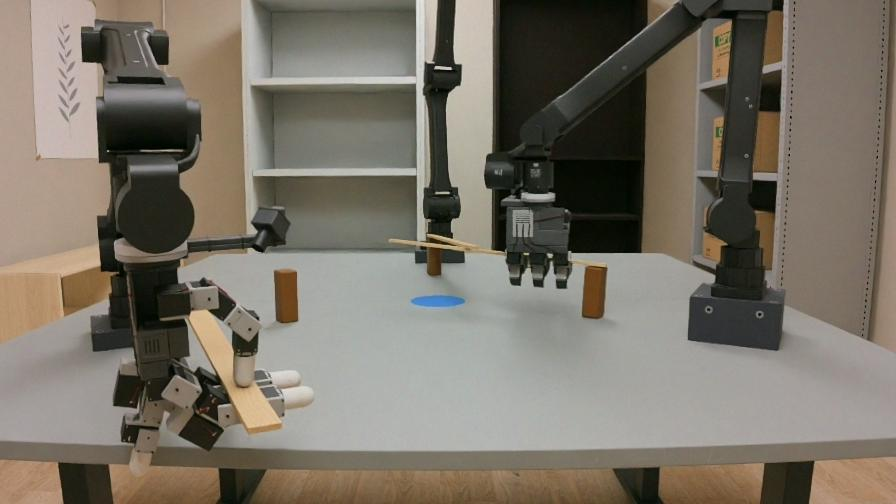

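>>> move(
  arm2={"joints": {"hand_ring_dip": -0.65, "hand_speed": -0.6}},
)

>>> move(
  arm2={"joints": {"hand_ring_pip": -0.9}},
)

>>> move(
  arm2={"target": [-0.80, 0.17, 1.08, 0, 0.9681, 0.2504, 0], "speed": 0.12},
  cameras=["arm2_cam_wrist", "cam_high"],
)

Scene clock: 5832.93 s.
Joint torques (N m): arm1=[0.09 -2.43 5.94 2.84 0.05 -0.01] | arm2=[-0.09 -19.84 11.32 -0.4 -0.53 -0.05] | arm3=[0.03 -7.65 8.7 1.26 0.48 0.02]
Heat: arm1: hottest joint3_rad 39 °C; arm2: hottest joint2_rad 62 °C; arm3: hottest joint3_rad 40 °C.
move: arm2 done
Joint velocities: within noise
arm1, arm3: as last shown
arm1.index_mcp_current_ma: -6
arm1.index_abd_current_ma: 7
arm1.index_pip_current_ma: 14
arm1.index_dip_current_ma: 1
arm1.middle_mcp_current_ma: 1
arm1.middle_abd_current_ma: 14
arm1.middle_pip_current_ma: 1
arm1.middle_dip_current_ma: 1
arm1.ring_abd_current_ma: 32
arm1.ring_dip_current_ma: 14
arm1.thumb_cmc_current_ma: 28
arm1.thumb_axl_current_ma: 8
arm1.thumb_mcp_current_ma: -20
arm1.thumb_ipl_current_ma: -3
arm2.joint_positions: joint1_rad=-1.582 joint2_rad=+2.014 joint3_rad=+1.721 joint4_rad=-1.324 joint5_rad=+0.009 joint6_rad=-1.562 hand_index_mcp=+0.060 hand_index_abd=-0.001 hand_index_pip=+0.025 hand_index_dip=+0.695 hand_middle_mcp=+0.059 hand_middle_abd=+0.000 hand_middle_pip=+0.028 hand_middle_dip=+0.697 hand_ring_mcp=+0.978 hand_ring_abd=+0.006 hand_ring_pip=+0.581 hand_ring_dip=-0.650 hand_thumb_cmc=-0.568 hand_thumb_axl=+0.680 hand_thumb_mcp=-0.266 hand_thumb_ipl=-0.394 hand_current_limit=+0.700 hand_speed=-0.600
arm2.joint_status: all done
arm2.hand_state: blocked,goal,blocked,goal,blocked,goal,blocked,goal,goal,goal,goal,goal,goal,goal,blocked,goal
arm2.index_mcp_current_ma: 382
arm2.index_abd_current_ma: 3
arm2.index_pip_current_ma: 45
arm2.index_dip_current_ma: -5
arm2.middle_mcp_current_ma: 383
arm2.middle_abd_current_ma: 3
arm2.middle_pip_current_ma: 49
arm2.middle_dip_current_ma: -7
arm2.ring_mcp_current_ma: 3
arm2.ring_abd_current_ma: 17
arm2.ring_pip_current_ma: 8
arm2.ring_dip_current_ma: 1
arm2.thumb_cmc_current_ma: 7
arm2.thumb_axl_current_ma: 10
arm2.thumb_mcp_current_ma: 461
arm2.thumb_ipl_current_ma: 3
arm2.hand_goal_index_mcp: -0.060
arm2.hand_goal_index_abd: 0.000
arm2.hand_goal_index_pip: 0.000
arm2.hand_goal_index_dip: 0.696
arm2.hand_goal_middle_mcp: -0.060
arm2.hand_goal_middle_abd: 0.000
arm2.hand_goal_middle_pip: 0.000
arm2.hand_goal_middle_dip: 0.696
arm2.hand_goal_ring_mcp: 0.980
arm2.hand_goal_ring_abd: 0.000
arm2.hand_goal_ring_pip: 0.580
arm2.hand_goal_ring_dip: -0.650
arm2.hand_goal_thumb_cmc: -0.570
arm2.hand_goal_thumb_axl: 0.678
arm2.hand_goal_thumb_mcp: -0.384
arm2.hand_goal_thumb_ipl: -0.400
arm2.hand: x=-0.8070 y=+0.1664 z=+0.8380 quat_wxyz=(-0.007, +0.969, +0.245, +0.021)
arm2.hand_target: x=-0.8173 y=+0.1585 z=+0.8602 quat_wxyz=(+0.000, +0.968, +0.250, +0.000)
arm2.hand_status: not commanded
arm3.index_mcp_current_ma: 178
arm3.index_abd_current_ma: -5
arm3.index_pip_current_ma: 44
arm3.index_dip_current_ma: 15
arm3.middle_mcp_current_ma: 170
arm3.middle_abd_current_ma: 7
arm3.middle_pip_current_ma: 40
arm3.middle_dip_current_ma: 7
arm3.ring_mcp_current_ma: 285
arm3.ring_abd_current_ma: -14
arm3.ring_pip_current_ma: 102
arm3.ring_dip_current_ma: -2
arm3.thumb_cmc_current_ma: 9
arm3.thumb_axl_current_ma: 20
arm3.thumb_mcp_current_ma: 404
arm3.thumb_ipl_current_ma: 24
pictures: none

Scene clock: 5834.40 s.
Joint torques (N m): arm1=[0.15 -2.49 5.94 2.84 0.04 -0.01] | arm2=[-0.09 -19.96 11.3 -0.39 -0.55 -0.06] | arm3=[0.03 -7.53 8.68 1.2 0.47 0.02]
Heat: arm1: hottest joint3_rad 39 °C; arm2: hottest joint2_rad 62 °C; arm3: hottest joint3_rad 40 °C.
move: arm2 done
Joint velocities: within noise
arm1, arm3: as last shown
arm1.index_mcp_current_ma: -7
arm1.index_abd_current_ma: 5
arm1.index_pip_current_ma: 13
arm1.index_dip_current_ma: -1
arm1.middle_mcp_current_ma: 6
arm1.middle_abd_current_ma: 8
arm1.middle_pip_current_ma: 3
arm1.middle_dip_current_ma: -1
arm1.ring_mcp_current_ma: 9
arm1.ring_abd_current_ma: 29
arm1.ring_pip_current_ma: 0
arm1.ring_dip_current_ma: 8
arm1.thumb_cmc_current_ma: 34
arm1.thumb_axl_current_ma: 7
arm1.thumb_mcp_current_ma: -13
arm1.thumb_ipl_current_ma: -1
arm2.joint_positions: joint1_rad=-1.582 joint2_rad=+2.014 joint3_rad=+1.721 joint4_rad=-1.324 joint5_rad=+0.009 joint6_rad=-1.562 hand_index_mcp=+0.060 hand_index_abd=-0.001 hand_index_pip=+0.025 hand_index_dip=+0.695 hand_middle_mcp=+0.059 hand_middle_abd=+0.000 hand_middle_pip=+0.028 hand_middle_dip=+0.697 hand_ring_mcp=+0.978 hand_ring_abd=+0.006 hand_ring_pip=-0.895 hand_ring_dip=-0.650 hand_thumb_cmc=-0.568 hand_thumb_axl=+0.680 hand_thumb_mcp=-0.266 hand_thumb_ipl=-0.394 hand_current_limit=+0.700 hand_speed=-0.600
arm2.joint_status: all done
arm2.hand_state: blocked,goal,blocked,goal,blocked,goal,blocked,goal,goal,goal,goal,goal,goal,goal,blocked,goal
arm2.index_mcp_current_ma: 382
arm2.index_abd_current_ma: -1
arm2.index_pip_current_ma: 45
arm2.index_dip_current_ma: -4
arm2.middle_mcp_current_ma: 384
arm2.middle_abd_current_ma: 1
arm2.middle_pip_current_ma: 48
arm2.middle_dip_current_ma: -6
arm2.ring_mcp_current_ma: -1
arm2.ring_abd_current_ma: 16
arm2.ring_pip_current_ma: 15
arm2.ring_dip_current_ma: 5
arm2.thumb_cmc_current_ma: 9
arm2.thumb_axl_current_ma: 8
arm2.thumb_mcp_current_ma: 464
arm2.thumb_ipl_current_ma: 4
arm2.hand_goal_index_mcp: -0.060
arm2.hand_goal_index_abd: 0.000
arm2.hand_goal_index_pip: 0.000
arm2.hand_goal_index_dip: 0.696
arm2.hand_goal_middle_mcp: -0.060
arm2.hand_goal_middle_abd: 0.000
arm2.hand_goal_middle_pip: 0.000
arm2.hand_goal_middle_dip: 0.696
arm2.hand_goal_ring_mcp: 0.980
arm2.hand_goal_ring_abd: 0.000
arm2.hand_goal_ring_pip: -0.900
arm2.hand_goal_ring_dip: -0.650
arm2.hand_goal_thumb_cmc: -0.570
arm2.hand_goal_thumb_axl: 0.678
arm2.hand_goal_thumb_mcp: -0.384
arm2.hand_goal_thumb_ipl: -0.400
arm2.hand: x=-0.8070 y=+0.1664 z=+0.8380 quat_wxyz=(-0.007, +0.969, +0.245, +0.021)
arm2.hand_target: x=-0.8173 y=+0.1585 z=+0.8602 quat_wxyz=(+0.000, +0.968, +0.250, +0.000)
arm2.hand_status: not commanded
arm3.index_mcp_current_ma: 187
arm3.index_abd_current_ma: -7
arm3.index_pip_current_ma: 27
arm3.index_dip_current_ma: 3
arm3.middle_mcp_current_ma: 173
arm3.middle_abd_current_ma: -13
arm3.middle_pip_current_ma: 38
arm3.middle_dip_current_ma: 10
arm3.ring_mcp_current_ma: 279
arm3.ring_abd_current_ma: -19
arm3.ring_pip_current_ma: 109
arm3.ring_dip_current_ma: -7
arm3.thumb_cmc_current_ma: 8
arm3.thumb_mcp_current_ma: 397
arm3.thumb_ipl_current_ma: 16
pictures: none

Scene clock: 5836.80 s.
Joint torques (N m): arm1=[0.09 -2.43 5.96 2.82 0.05 -0.01] | arm2=[-0.56 -17.2 11.9 -0.12 -0.57 0.04] | arm3=[-0.03 -7.65 8.73 1.24 0.47 0.02]
Heat: arm1: hottest joint3_rad 39 °C; arm2: hottest joint2_rad 62 °C; arm3: hottest joint3_rad 40 °C.
move: arm2 off_target
Joint velocities: within noise
arm1, arm3: as last shown
arm1.index_mcp_current_ma: -2
arm1.index_abd_current_ma: 4
arm1.index_pip_current_ma: 16
arm1.index_dip_current_ma: 2
arm1.middle_pip_current_ma: 7
arm1.ring_mcp_current_ma: 8
arm1.ring_abd_current_ma: 31
arm1.ring_pip_current_ma: -8
arm1.thumb_cmc_current_ma: 33
arm1.thumb_axl_current_ma: 6
arm1.thumb_mcp_current_ma: -9
arm1.thumb_ipl_current_ma: 4
arm2.joint_positions: joint1_rad=-1.582 joint2_rad=+1.856 joint3_rad=+2.058 joint4_rad=-1.697 joint5_rad=-0.010 joint6_rad=-1.562 hand_index_mcp=+0.060 hand_index_abd=-0.001 hand_index_pip=+0.025 hand_index_dip=+0.695 hand_middle_mcp=+0.059 hand_middle_abd=+0.000 hand_middle_pip=+0.028 hand_middle_dip=+0.697 hand_ring_mcp=+0.978 hand_ring_abd=+0.005 hand_ring_pip=-0.895 hand_ring_dip=-0.650 hand_thumb_cmc=-0.568 hand_thumb_axl=+0.680 hand_thumb_mcp=-0.267 hand_thumb_ipl=-0.394 hand_current_limit=+0.700 hand_speed=-0.600
arm2.joint_status: not commanded
arm2.hand_state: blocked,goal,blocked,goal,blocked,goal,blocked,goal,goal,goal,goal,goal,goal,goal,blocked,goal
arm2.index_mcp_current_ma: 384
arm2.index_abd_current_ma: 3
arm2.index_pip_current_ma: 49
arm2.index_dip_current_ma: -8
arm2.middle_mcp_current_ma: 387
arm2.middle_abd_current_ma: 3
arm2.middle_pip_current_ma: 48
arm2.middle_dip_current_ma: -7
arm2.ring_mcp_current_ma: -3
arm2.ring_abd_current_ma: 12
arm2.ring_pip_current_ma: 13
arm2.ring_dip_current_ma: 1
arm2.thumb_cmc_current_ma: 11
arm2.thumb_axl_current_ma: 9
arm2.thumb_mcp_current_ma: 463
arm2.thumb_ipl_current_ma: 3
arm2.hand_goal_index_mcp: -0.060
arm2.hand_goal_index_abd: 0.000
arm2.hand_goal_index_pip: 0.000
arm2.hand_goal_index_dip: 0.696
arm2.hand_goal_middle_mcp: -0.060
arm2.hand_goal_middle_abd: 0.000
arm2.hand_goal_middle_pip: 0.000
arm2.hand_goal_middle_dip: 0.696
arm2.hand_goal_ring_mcp: 0.980
arm2.hand_goal_ring_abd: 0.000
arm2.hand_goal_ring_pip: -0.900
arm2.hand_goal_ring_dip: -0.650
arm2.hand_goal_thumb_cmc: -0.570
arm2.hand_goal_thumb_axl: 0.678
arm2.hand_goal_thumb_mcp: -0.384
arm2.hand_goal_thumb_ipl: -0.400
arm2.hand: x=-0.7937 y=+0.1715 z=+1.0611 quat_wxyz=(+0.018, +0.969, +0.245, -0.036)
arm2.hand_target: x=-0.7992 y=+0.1706 z=+1.0794 quat_wxyz=(+0.024, +0.968, +0.244, -0.053)
arm2.hand_status: off_target (0.020 m and 4.6 deg from the pose sent, 0.242 m and 2.6 deg at the start; a joint's target at an end of its range on 32 of 72 steps)
arm3.index_mcp_current_ma: 174
arm3.index_abd_current_ma: -12
arm3.index_pip_current_ma: 42
arm3.index_dip_current_ma: 13
arm3.middle_mcp_current_ma: 179
arm3.middle_abd_current_ma: -10
arm3.middle_pip_current_ma: 48
arm3.middle_dip_current_ma: 19
arm3.ring_mcp_current_ma: 284
arm3.ring_abd_current_ma: -18
arm3.ring_pip_current_ma: 115
arm3.ring_dip_current_ma: -4
arm3.thumb_cmc_current_ma: 2
arm3.thumb_axl_current_ma: 24
arm3.thumb_mcp_current_ma: 400
arm3.thumb_ipl_current_ma: 26
arm2_cam_wrist: T_world_to_cam=[[-0.4106, -0.90822, 0.08096, -0.21958], [-0.59533, 0.33428, 0.73064, -1.34777], [-0.69064, 0.2518, -0.67794, 0.25092]] pos_world=[-0.71924, 0.18792, 1.17263]

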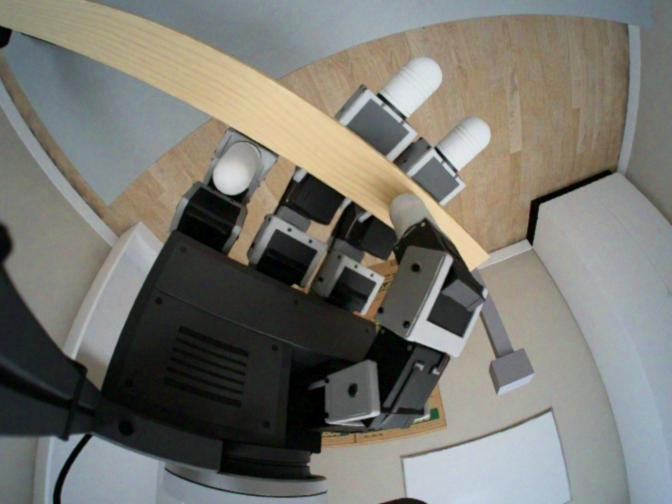

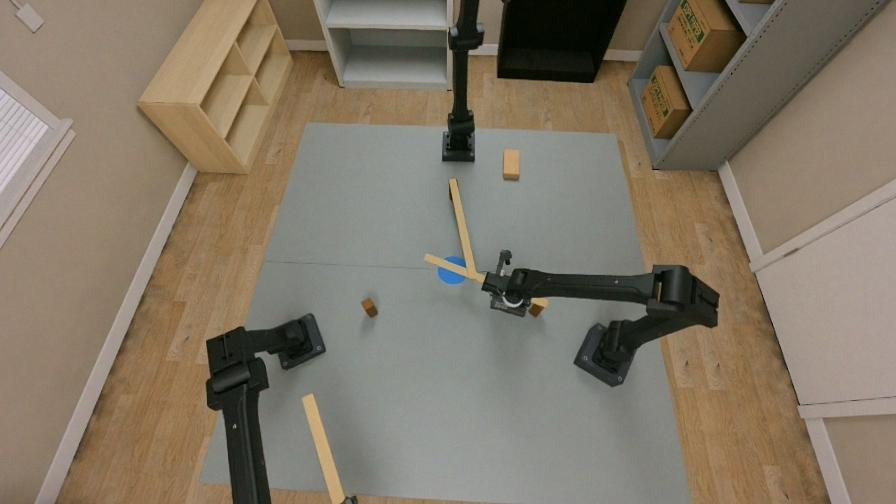

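>>> move(
  arm2={"joints": {"joint6_rad": 0.0}, "min_time_s": 3.5},
)

>>> move(
  arm2={"target": [-0.690, 0.323, 1.05, 0, 0.8616, -0.5075, 0], "speed": 0.15},
  cameras=["cam_high", "cam_low"],
)

Scene clock: 5876.67 s.
Joint torques (N m): arm1=[0.15 -2.43 5.94 2.84 0.04 -0.01] | arm2=[-0.5 -17.96 12.08 0.08 -0.27 0.24] | arm3=[-0.09 -7.77 8.68 1.21 0.49 0.01]
Heat: arm1: hottest joint3_rad 39 °C; arm2: hottest joint2_rad 60 °C; arm3: hottest joint3_rad 40 °C.
move: arm2 done
Joint velocities: within noise
arm1, arm3: as last shown
arm1.index_mcp_current_ma: -6
arm1.index_pip_current_ma: 18
arm1.index_dip_current_ma: 4
arm1.middle_mcp_current_ma: 2
arm1.middle_pip_current_ma: 5
arm1.ring_abd_current_ma: 29
arm1.ring_pip_current_ma: -7
arm1.ring_dip_current_ma: 9
arm1.thumb_cmc_current_ma: 30
arm1.thumb_mcp_current_ma: -14
arm1.thumb_ipl_current_ma: -2
arm2.joint_positions: joint1_rad=-1.582 joint2_rad=+1.856 joint3_rad=+2.058 joint4_rad=-1.697 joint5_rad=-0.010 joint6_rad=-0.016 hand_index_mcp=+0.061 hand_index_abd=-0.003 hand_index_pip=+0.025 hand_index_dip=+0.695 hand_middle_mcp=+0.059 hand_middle_abd=-0.002 hand_middle_pip=+0.028 hand_middle_dip=+0.697 hand_ring_mcp=+0.978 hand_ring_abd=+0.005 hand_ring_pip=-0.895 hand_ring_dip=-0.650 hand_thumb_cmc=-0.568 hand_thumb_axl=+0.680 hand_thumb_mcp=-0.267 hand_thumb_ipl=-0.394 hand_current_limit=+0.700 hand_speed=-0.600
arm2.joint_status: all done
arm2.hand_state: blocked,goal,blocked,goal,blocked,goal,blocked,goal,goal,goal,goal,goal,goal,goal,blocked,goal
arm2.index_mcp_current_ma: 384
arm2.index_abd_current_ma: 3
arm2.index_pip_current_ma: 43
arm2.index_dip_current_ma: -10
arm2.middle_mcp_current_ma: 384
arm2.middle_abd_current_ma: 2
arm2.middle_pip_current_ma: 45
arm2.middle_dip_current_ma: -6
arm2.ring_mcp_current_ma: -1
arm2.ring_abd_current_ma: 11
arm2.ring_pip_current_ma: 15
arm2.ring_dip_current_ma: 3
arm2.thumb_cmc_current_ma: 8
arm2.thumb_axl_current_ma: 6
arm2.thumb_mcp_current_ma: 464
arm2.thumb_ipl_current_ma: 7
arm2.hand_goal_index_mcp: -0.060
arm2.hand_goal_index_abd: 0.000
arm2.hand_goal_index_pip: 0.000
arm2.hand_goal_index_dip: 0.696
arm2.hand_goal_middle_mcp: -0.060
arm2.hand_goal_middle_abd: 0.000
arm2.hand_goal_middle_pip: 0.000
arm2.hand_goal_middle_dip: 0.696
arm2.hand_goal_ring_mcp: 0.980
arm2.hand_goal_ring_abd: 0.000
arm2.hand_goal_ring_pip: -0.900
arm2.hand_goal_ring_dip: -0.650
arm2.hand_goal_thumb_cmc: -0.570
arm2.hand_goal_thumb_axl: 0.678
arm2.hand_goal_thumb_mcp: -0.384
arm2.hand_goal_thumb_ipl: -0.400
arm2.hand: x=-0.8991 y=+0.2346 z=+1.0642 quat_wxyz=(+0.038, +0.864, -0.501, -0.013)
arm2.hand_target: x=-0.9047 y=+0.2354 z=+1.0843 quat_wxyz=(+0.054, +0.859, -0.509, -0.021)
arm2.hand_status: not commanded
arm3.index_mcp_current_ma: 193
arm3.index_abd_current_ma: -3
arm3.index_pip_current_ma: 44
arm3.index_dip_current_ma: 1
arm3.middle_mcp_current_ma: 175
arm3.middle_abd_current_ma: 0
arm3.middle_pip_current_ma: 41
arm3.middle_dip_current_ma: 7
arm3.ring_mcp_current_ma: 288
arm3.ring_abd_current_ma: -12
arm3.ring_pip_current_ma: 112
arm3.ring_dip_current_ma: -7
arm3.thumb_cmc_current_ma: 1
arm3.thumb_axl_current_ma: 20
arm3.thumb_ipl_current_ma: 15
pictures: none

Scene clock: 5878.77 s.
Joint torques (N m): arm1=[0.15 -2.43 5.94 2.82 0.04 -0.01] | arm2=[0.73 -9.35 7.54 0.13 -0.09 0.21] | arm3=[-0.15 -7.59 8.68 1.22 0.48 0.02]
Heat: arm1: hottest joint3_rad 39 °C; arm2: hottest joint2_rad 61 °C; arm3: hottest joint3_rad 40 °C.
move: arm2 done
Joint velocities: within noise
arm1, arm3: as last shown
arm1.index_abd_current_ma: 7
arm1.index_pip_current_ma: 21
arm1.index_dip_current_ma: 3
arm1.middle_mcp_current_ma: 8
arm1.middle_abd_current_ma: 14
arm1.middle_pip_current_ma: -2
arm1.middle_dip_current_ma: -2
arm1.ring_mcp_current_ma: 9
arm1.ring_pip_current_ma: 0
arm1.ring_dip_current_ma: 2
arm1.thumb_cmc_current_ma: 36
arm1.thumb_axl_current_ma: 12
arm1.thumb_mcp_current_ma: -9
arm1.thumb_ipl_current_ma: 2
arm2.joint_positions: joint1_rad=-1.512 joint2_rad=+1.293 joint3_rad=+1.388 joint4_rad=-1.654 joint5_rad=+0.005 joint6_rad=+0.058 hand_index_mcp=+0.061 hand_index_abd=-0.003 hand_index_pip=+0.025 hand_index_dip=+0.695 hand_middle_mcp=+0.059 hand_middle_abd=-0.002 hand_middle_pip=+0.028 hand_middle_dip=+0.697 hand_ring_mcp=+0.978 hand_ring_abd=+0.005 hand_ring_pip=-0.895 hand_ring_dip=-0.650 hand_thumb_cmc=-0.568 hand_thumb_axl=+0.680 hand_thumb_mcp=-0.267 hand_thumb_ipl=-0.394 hand_current_limit=+0.700 hand_speed=-0.600
arm2.joint_status: not commanded
arm2.hand_state: blocked,goal,blocked,goal,blocked,goal,blocked,goal,goal,goal,goal,goal,goal,goal,blocked,goal
arm2.index_mcp_current_ma: 383
arm2.index_abd_current_ma: 2
arm2.index_pip_current_ma: 47
arm2.index_dip_current_ma: -10
arm2.middle_mcp_current_ma: 381
arm2.middle_abd_current_ma: 2
arm2.middle_pip_current_ma: 50
arm2.middle_dip_current_ma: -5
arm2.ring_mcp_current_ma: 0
arm2.ring_abd_current_ma: 13
arm2.ring_pip_current_ma: 12
arm2.ring_dip_current_ma: 5
arm2.thumb_cmc_current_ma: 5
arm2.thumb_axl_current_ma: 6
arm2.thumb_mcp_current_ma: 462
arm2.thumb_ipl_current_ma: 4
arm2.hand_goal_index_mcp: -0.060
arm2.hand_goal_index_abd: 0.000
arm2.hand_goal_index_pip: 0.000
arm2.hand_goal_index_dip: 0.696
arm2.hand_goal_middle_mcp: -0.060
arm2.hand_goal_middle_abd: 0.000
arm2.hand_goal_middle_pip: 0.000
arm2.hand_goal_middle_dip: 0.696
arm2.hand_goal_ring_mcp: 0.980
arm2.hand_goal_ring_abd: 0.000
arm2.hand_goal_ring_pip: -0.900
arm2.hand_goal_ring_dip: -0.650
arm2.hand_goal_thumb_cmc: -0.570
arm2.hand_goal_thumb_axl: 0.678
arm2.hand_goal_thumb_mcp: -0.384
arm2.hand_goal_thumb_ipl: -0.400
arm2.hand: x=-0.6947 y=+0.3211 z=+1.0564 quat_wxyz=(+0.008, +0.864, -0.503, -0.003)
arm2.hand_target: x=-0.6900 y=+0.3230 z=+1.0500 quat_wxyz=(+0.000, +0.862, -0.507, +0.000)
arm2.hand_status: done (0.008 m and 1.1 deg from the pose sent, 0.227 m and 4.7 deg at the start)
arm3.index_mcp_current_ma: 175
arm3.index_abd_current_ma: -15
arm3.index_pip_current_ma: 35
arm3.index_dip_current_ma: -3
arm3.middle_mcp_current_ma: 181
arm3.middle_abd_current_ma: -6
arm3.middle_pip_current_ma: 24
arm3.middle_dip_current_ma: -4
arm3.ring_mcp_current_ma: 287
arm3.ring_abd_current_ma: -13
arm3.ring_pip_current_ma: 119
arm3.ring_dip_current_ma: 7
arm3.thumb_cmc_current_ma: 13
arm3.thumb_axl_current_ma: 17
arm3.thumb_mcp_current_ma: 402

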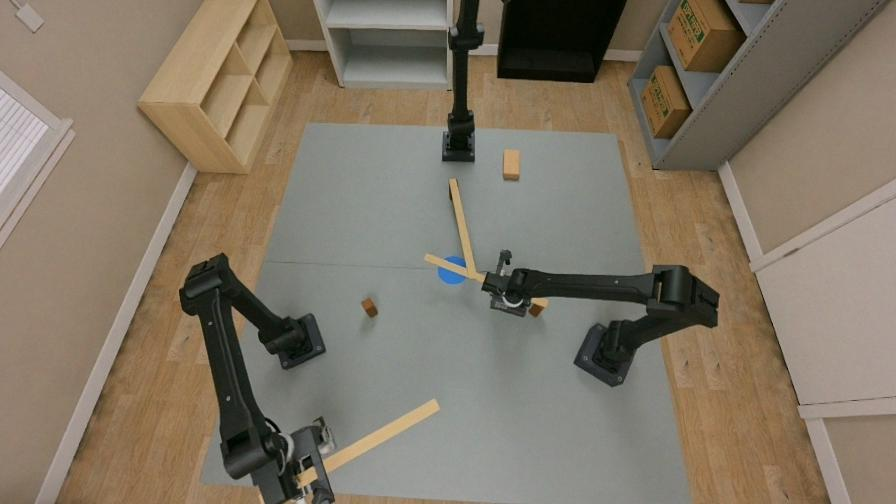

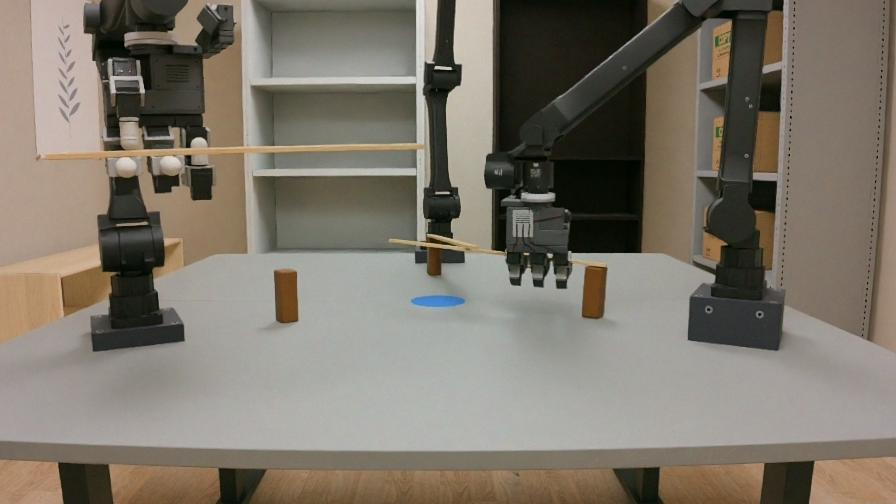

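>>> move(
  arm2={"joints": {"joint1_rad": 0.37}, "min_time_s": 5},
)

>>> move(
  arm2={"joints": {"joint6_rad": 1.81}, "min_time_s": 4},
  cameras=["cam_high", "cam_low", "arm2_cam_wrist"],
)

Scene clock: 5891.07 s.
Joint torques (N m): arm1=[0.15 -2.43 5.96 2.82 0.04 -0.01] | arm2=[-0.62 -8.94 7.6 0.1 -0.14 0.17] | arm3=[-0.03 -7.71 8.61 1.22 0.47 0.02]
Heat: arm1: hottest joint3_rad 39 °C; arm2: hottest joint2_rad 60 °C; arm3: hottest joint3_rad 40 °C.
move: arm2 done
Joint velocities: within noise
arm1, arm3: as last shown
arm1.index_mcp_current_ma: -2
arm1.index_abd_current_ma: 8
arm1.index_pip_current_ma: 25
arm1.index_dip_current_ma: -1
arm1.middle_mcp_current_ma: 3
arm1.middle_abd_current_ma: 8
arm1.middle_dip_current_ma: 0
arm1.ring_mcp_current_ma: 13
arm1.ring_abd_current_ma: 30
arm1.ring_pip_current_ma: -10
arm1.ring_dip_current_ma: 5
arm1.thumb_cmc_current_ma: 35
arm1.thumb_axl_current_ma: 9
arm1.thumb_mcp_current_ma: -18
arm1.thumb_ipl_current_ma: 5
arm2.joint_positions: joint1_rad=+0.372 joint2_rad=+1.293 joint3_rad=+1.388 joint4_rad=-1.654 joint5_rad=+0.007 joint6_rad=+0.060 hand_index_mcp=+0.061 hand_index_abd=-0.003 hand_index_pip=+0.025 hand_index_dip=+0.695 hand_middle_mcp=+0.059 hand_middle_abd=-0.002 hand_middle_pip=+0.028 hand_middle_dip=+0.696 hand_ring_mcp=+0.978 hand_ring_abd=+0.005 hand_ring_pip=-0.895 hand_ring_dip=-0.650 hand_thumb_cmc=-0.568 hand_thumb_axl=+0.680 hand_thumb_mcp=-0.267 hand_thumb_ipl=-0.394 hand_current_limit=+0.700 hand_speed=-0.600
arm2.joint_status: all done
arm2.hand_state: blocked,goal,blocked,goal,blocked,goal,blocked,goal,goal,goal,goal,goal,goal,goal,blocked,goal
arm2.index_mcp_current_ma: 382
arm2.index_abd_current_ma: 3
arm2.index_pip_current_ma: 46
arm2.index_dip_current_ma: -7
arm2.middle_mcp_current_ma: 382
arm2.middle_abd_current_ma: 0
arm2.middle_pip_current_ma: 50
arm2.middle_dip_current_ma: -7
arm2.ring_mcp_current_ma: -1
arm2.ring_abd_current_ma: 13
arm2.ring_pip_current_ma: 11
arm2.ring_dip_current_ma: 5
arm2.thumb_cmc_current_ma: 4
arm2.thumb_axl_current_ma: 4
arm2.thumb_mcp_current_ma: 462
arm2.thumb_ipl_current_ma: 7
arm2.hand_goal_index_mcp: -0.060
arm2.hand_goal_index_abd: 0.000
arm2.hand_goal_index_pip: 0.000
arm2.hand_goal_index_dip: 0.696
arm2.hand_goal_middle_mcp: -0.060
arm2.hand_goal_middle_abd: 0.000
arm2.hand_goal_middle_pip: 0.000
arm2.hand_goal_middle_dip: 0.696
arm2.hand_goal_ring_mcp: 0.980
arm2.hand_goal_ring_abd: 0.000
arm2.hand_goal_ring_pip: -0.900
arm2.hand_goal_ring_dip: -0.650
arm2.hand_goal_thumb_cmc: -0.570
arm2.hand_goal_thumb_axl: 0.678
arm2.hand_goal_thumb_mcp: -0.384
arm2.hand_goal_thumb_ipl: -0.400
arm2.hand: x=+0.0289 y=+0.2344 z=+1.0570 quat_wxyz=(+0.010, +0.916, +0.402, -0.002)
arm2.hand_target: x=+0.0237 y=+0.2362 z=+1.0505 quat_wxyz=(+0.003, +0.919, +0.395, -0.005)
arm2.hand_status: not commanded
arm3.index_mcp_current_ma: 204
arm3.index_abd_current_ma: -11
arm3.index_dip_current_ma: -7
arm3.middle_mcp_current_ma: 169
arm3.middle_abd_current_ma: 3
arm3.middle_pip_current_ma: 32
arm3.middle_dip_current_ma: 15
arm3.ring_mcp_current_ma: 279
arm3.ring_abd_current_ma: -17
arm3.ring_pip_current_ma: 123
arm3.ring_dip_current_ma: 0
arm3.thumb_cmc_current_ma: 12
arm3.thumb_axl_current_ma: 12
arm3.thumb_mcp_current_ma: 400
arm3.thumb_ipl_current_ma: 13
pictures: none

Scene clock: 5895.70 s.
Joint torques (N m): arm1=[0.09 -2.43 5.96 2.84 0.04 -0.01] | arm2=[-0.5 -8.59 7.32 -0.13 0.11 0.21] | arm3=[-0.03 -7.71 8.66 1.21 0.48 0.02]
Heat: arm1: hottest joint3_rad 39 °C; arm2: hottest joint2_rad 60 °C; arm3: hottest joint3_rad 40 °C.
move: arm2 done
Joint velocities: within noise
arm1, arm3: as last shown
arm1.index_abd_current_ma: -1
arm1.index_pip_current_ma: 21
arm1.index_dip_current_ma: 2
arm1.middle_mcp_current_ma: 0
arm1.middle_abd_current_ma: 10
arm1.middle_pip_current_ma: 4
arm1.middle_dip_current_ma: -1
arm1.ring_mcp_current_ma: 12
arm1.ring_abd_current_ma: 29
arm1.ring_pip_current_ma: -3
arm1.ring_dip_current_ma: 13
arm1.thumb_cmc_current_ma: 33
arm1.thumb_axl_current_ma: 8
arm1.thumb_ipl_current_ma: 0
arm2.joint_positions: joint1_rad=+0.372 joint2_rad=+1.293 joint3_rad=+1.388 joint4_rad=-1.654 joint5_rad=+0.007 joint6_rad=+1.795 hand_index_mcp=+0.061 hand_index_abd=-0.003 hand_index_pip=+0.025 hand_index_dip=+0.695 hand_middle_mcp=+0.059 hand_middle_abd=-0.002 hand_middle_pip=+0.028 hand_middle_dip=+0.696 hand_ring_mcp=+0.978 hand_ring_abd=+0.005 hand_ring_pip=-0.895 hand_ring_dip=-0.650 hand_thumb_cmc=-0.568 hand_thumb_axl=+0.680 hand_thumb_mcp=-0.267 hand_thumb_ipl=-0.394 hand_current_limit=+0.700 hand_speed=-0.600
arm2.joint_status: all done
arm2.hand_state: blocked,goal,blocked,goal,blocked,goal,blocked,goal,goal,goal,goal,goal,goal,goal,blocked,goal
arm2.index_mcp_current_ma: 382
arm2.index_abd_current_ma: 1
arm2.index_pip_current_ma: 47
arm2.index_dip_current_ma: -10
arm2.middle_mcp_current_ma: 382
arm2.middle_abd_current_ma: 4
arm2.middle_pip_current_ma: 48
arm2.middle_dip_current_ma: -8
arm2.ring_mcp_current_ma: 2
arm2.ring_abd_current_ma: 14
arm2.ring_pip_current_ma: 17
arm2.ring_dip_current_ma: 6
arm2.thumb_cmc_current_ma: 6
arm2.thumb_axl_current_ma: 2
arm2.thumb_mcp_current_ma: 463
arm2.thumb_ipl_current_ma: 8
arm2.hand_goal_index_mcp: -0.060
arm2.hand_goal_index_abd: 0.000
arm2.hand_goal_index_pip: 0.000
arm2.hand_goal_index_dip: 0.696
arm2.hand_goal_middle_mcp: -0.060
arm2.hand_goal_middle_abd: 0.000
arm2.hand_goal_middle_pip: 0.000
arm2.hand_goal_middle_dip: 0.696
arm2.hand_goal_ring_mcp: 0.980
arm2.hand_goal_ring_abd: 0.000
arm2.hand_goal_ring_pip: -0.900
arm2.hand_goal_ring_dip: -0.650
arm2.hand_goal_thumb_cmc: -0.570
arm2.hand_goal_thumb_axl: 0.678
arm2.hand_goal_thumb_mcp: -0.384
arm2.hand_goal_thumb_ipl: -0.400
arm2.hand: x=-0.0992 y=+0.2741 z=+1.0556 quat_wxyz=(+0.008, +0.899, -0.438, +0.007)
arm2.hand_target: x=-0.1039 y=+0.2781 z=+1.0510 quat_wxyz=(+0.006, +0.895, -0.446, -0.001)
arm2.hand_status: not commanded
arm3.index_mcp_current_ma: 200
arm3.index_abd_current_ma: -3
arm3.index_pip_current_ma: 41
arm3.index_dip_current_ma: 3
arm3.middle_mcp_current_ma: 188
arm3.middle_abd_current_ma: -4
arm3.middle_pip_current_ma: 25
arm3.middle_dip_current_ma: 11
arm3.ring_mcp_current_ma: 291
arm3.ring_abd_current_ma: -20
arm3.ring_pip_current_ma: 118
arm3.ring_dip_current_ma: 1
arm3.thumb_cmc_current_ma: 4
arm3.thumb_axl_current_ma: 28
arm3.thumb_mcp_current_ma: 414
arm3.thumb_ipl_current_ma: 8
pictures: arm2_cam_wrist, cam_high, cam_low
arm2_cam_wrist: T_world_to_cam=[[-0.96684, 0.25538, -0.00154, -0.12788], [0.18225, 0.69418, 0.69634, -0.94995], [0.17891, 0.67297, -0.71771, 0.71377]] pos_world=[-0.07821, 0.21175, 1.17357]

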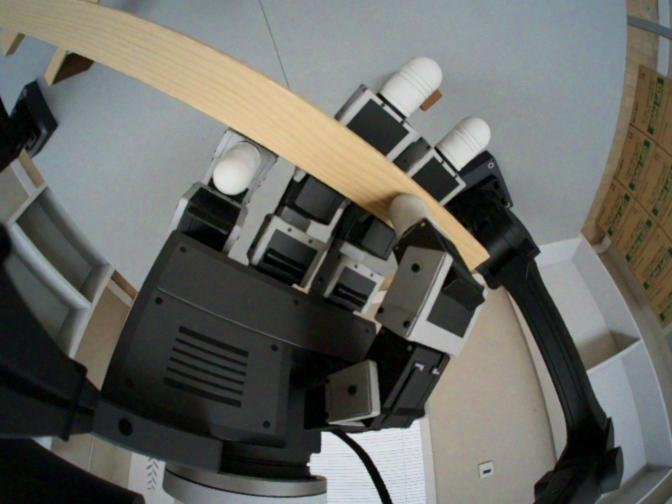

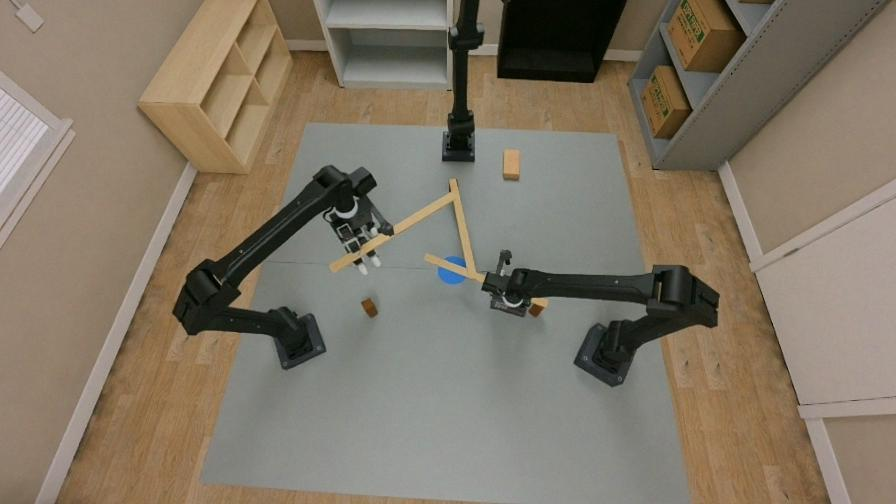

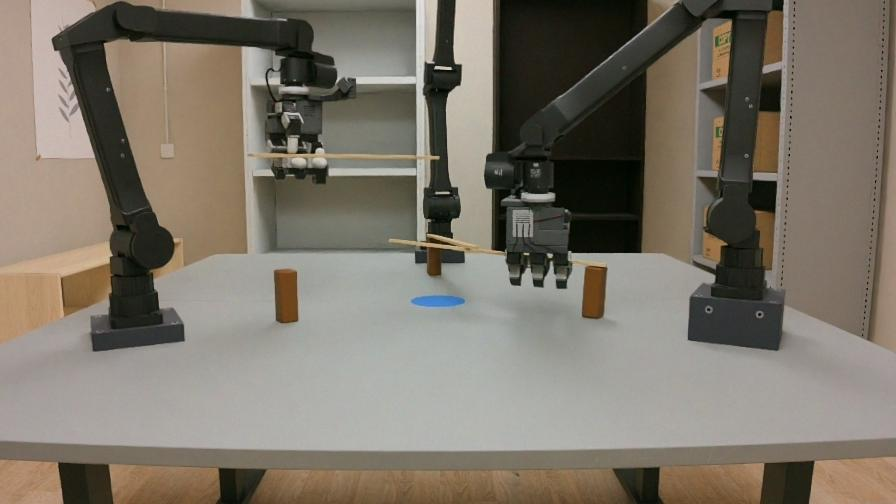

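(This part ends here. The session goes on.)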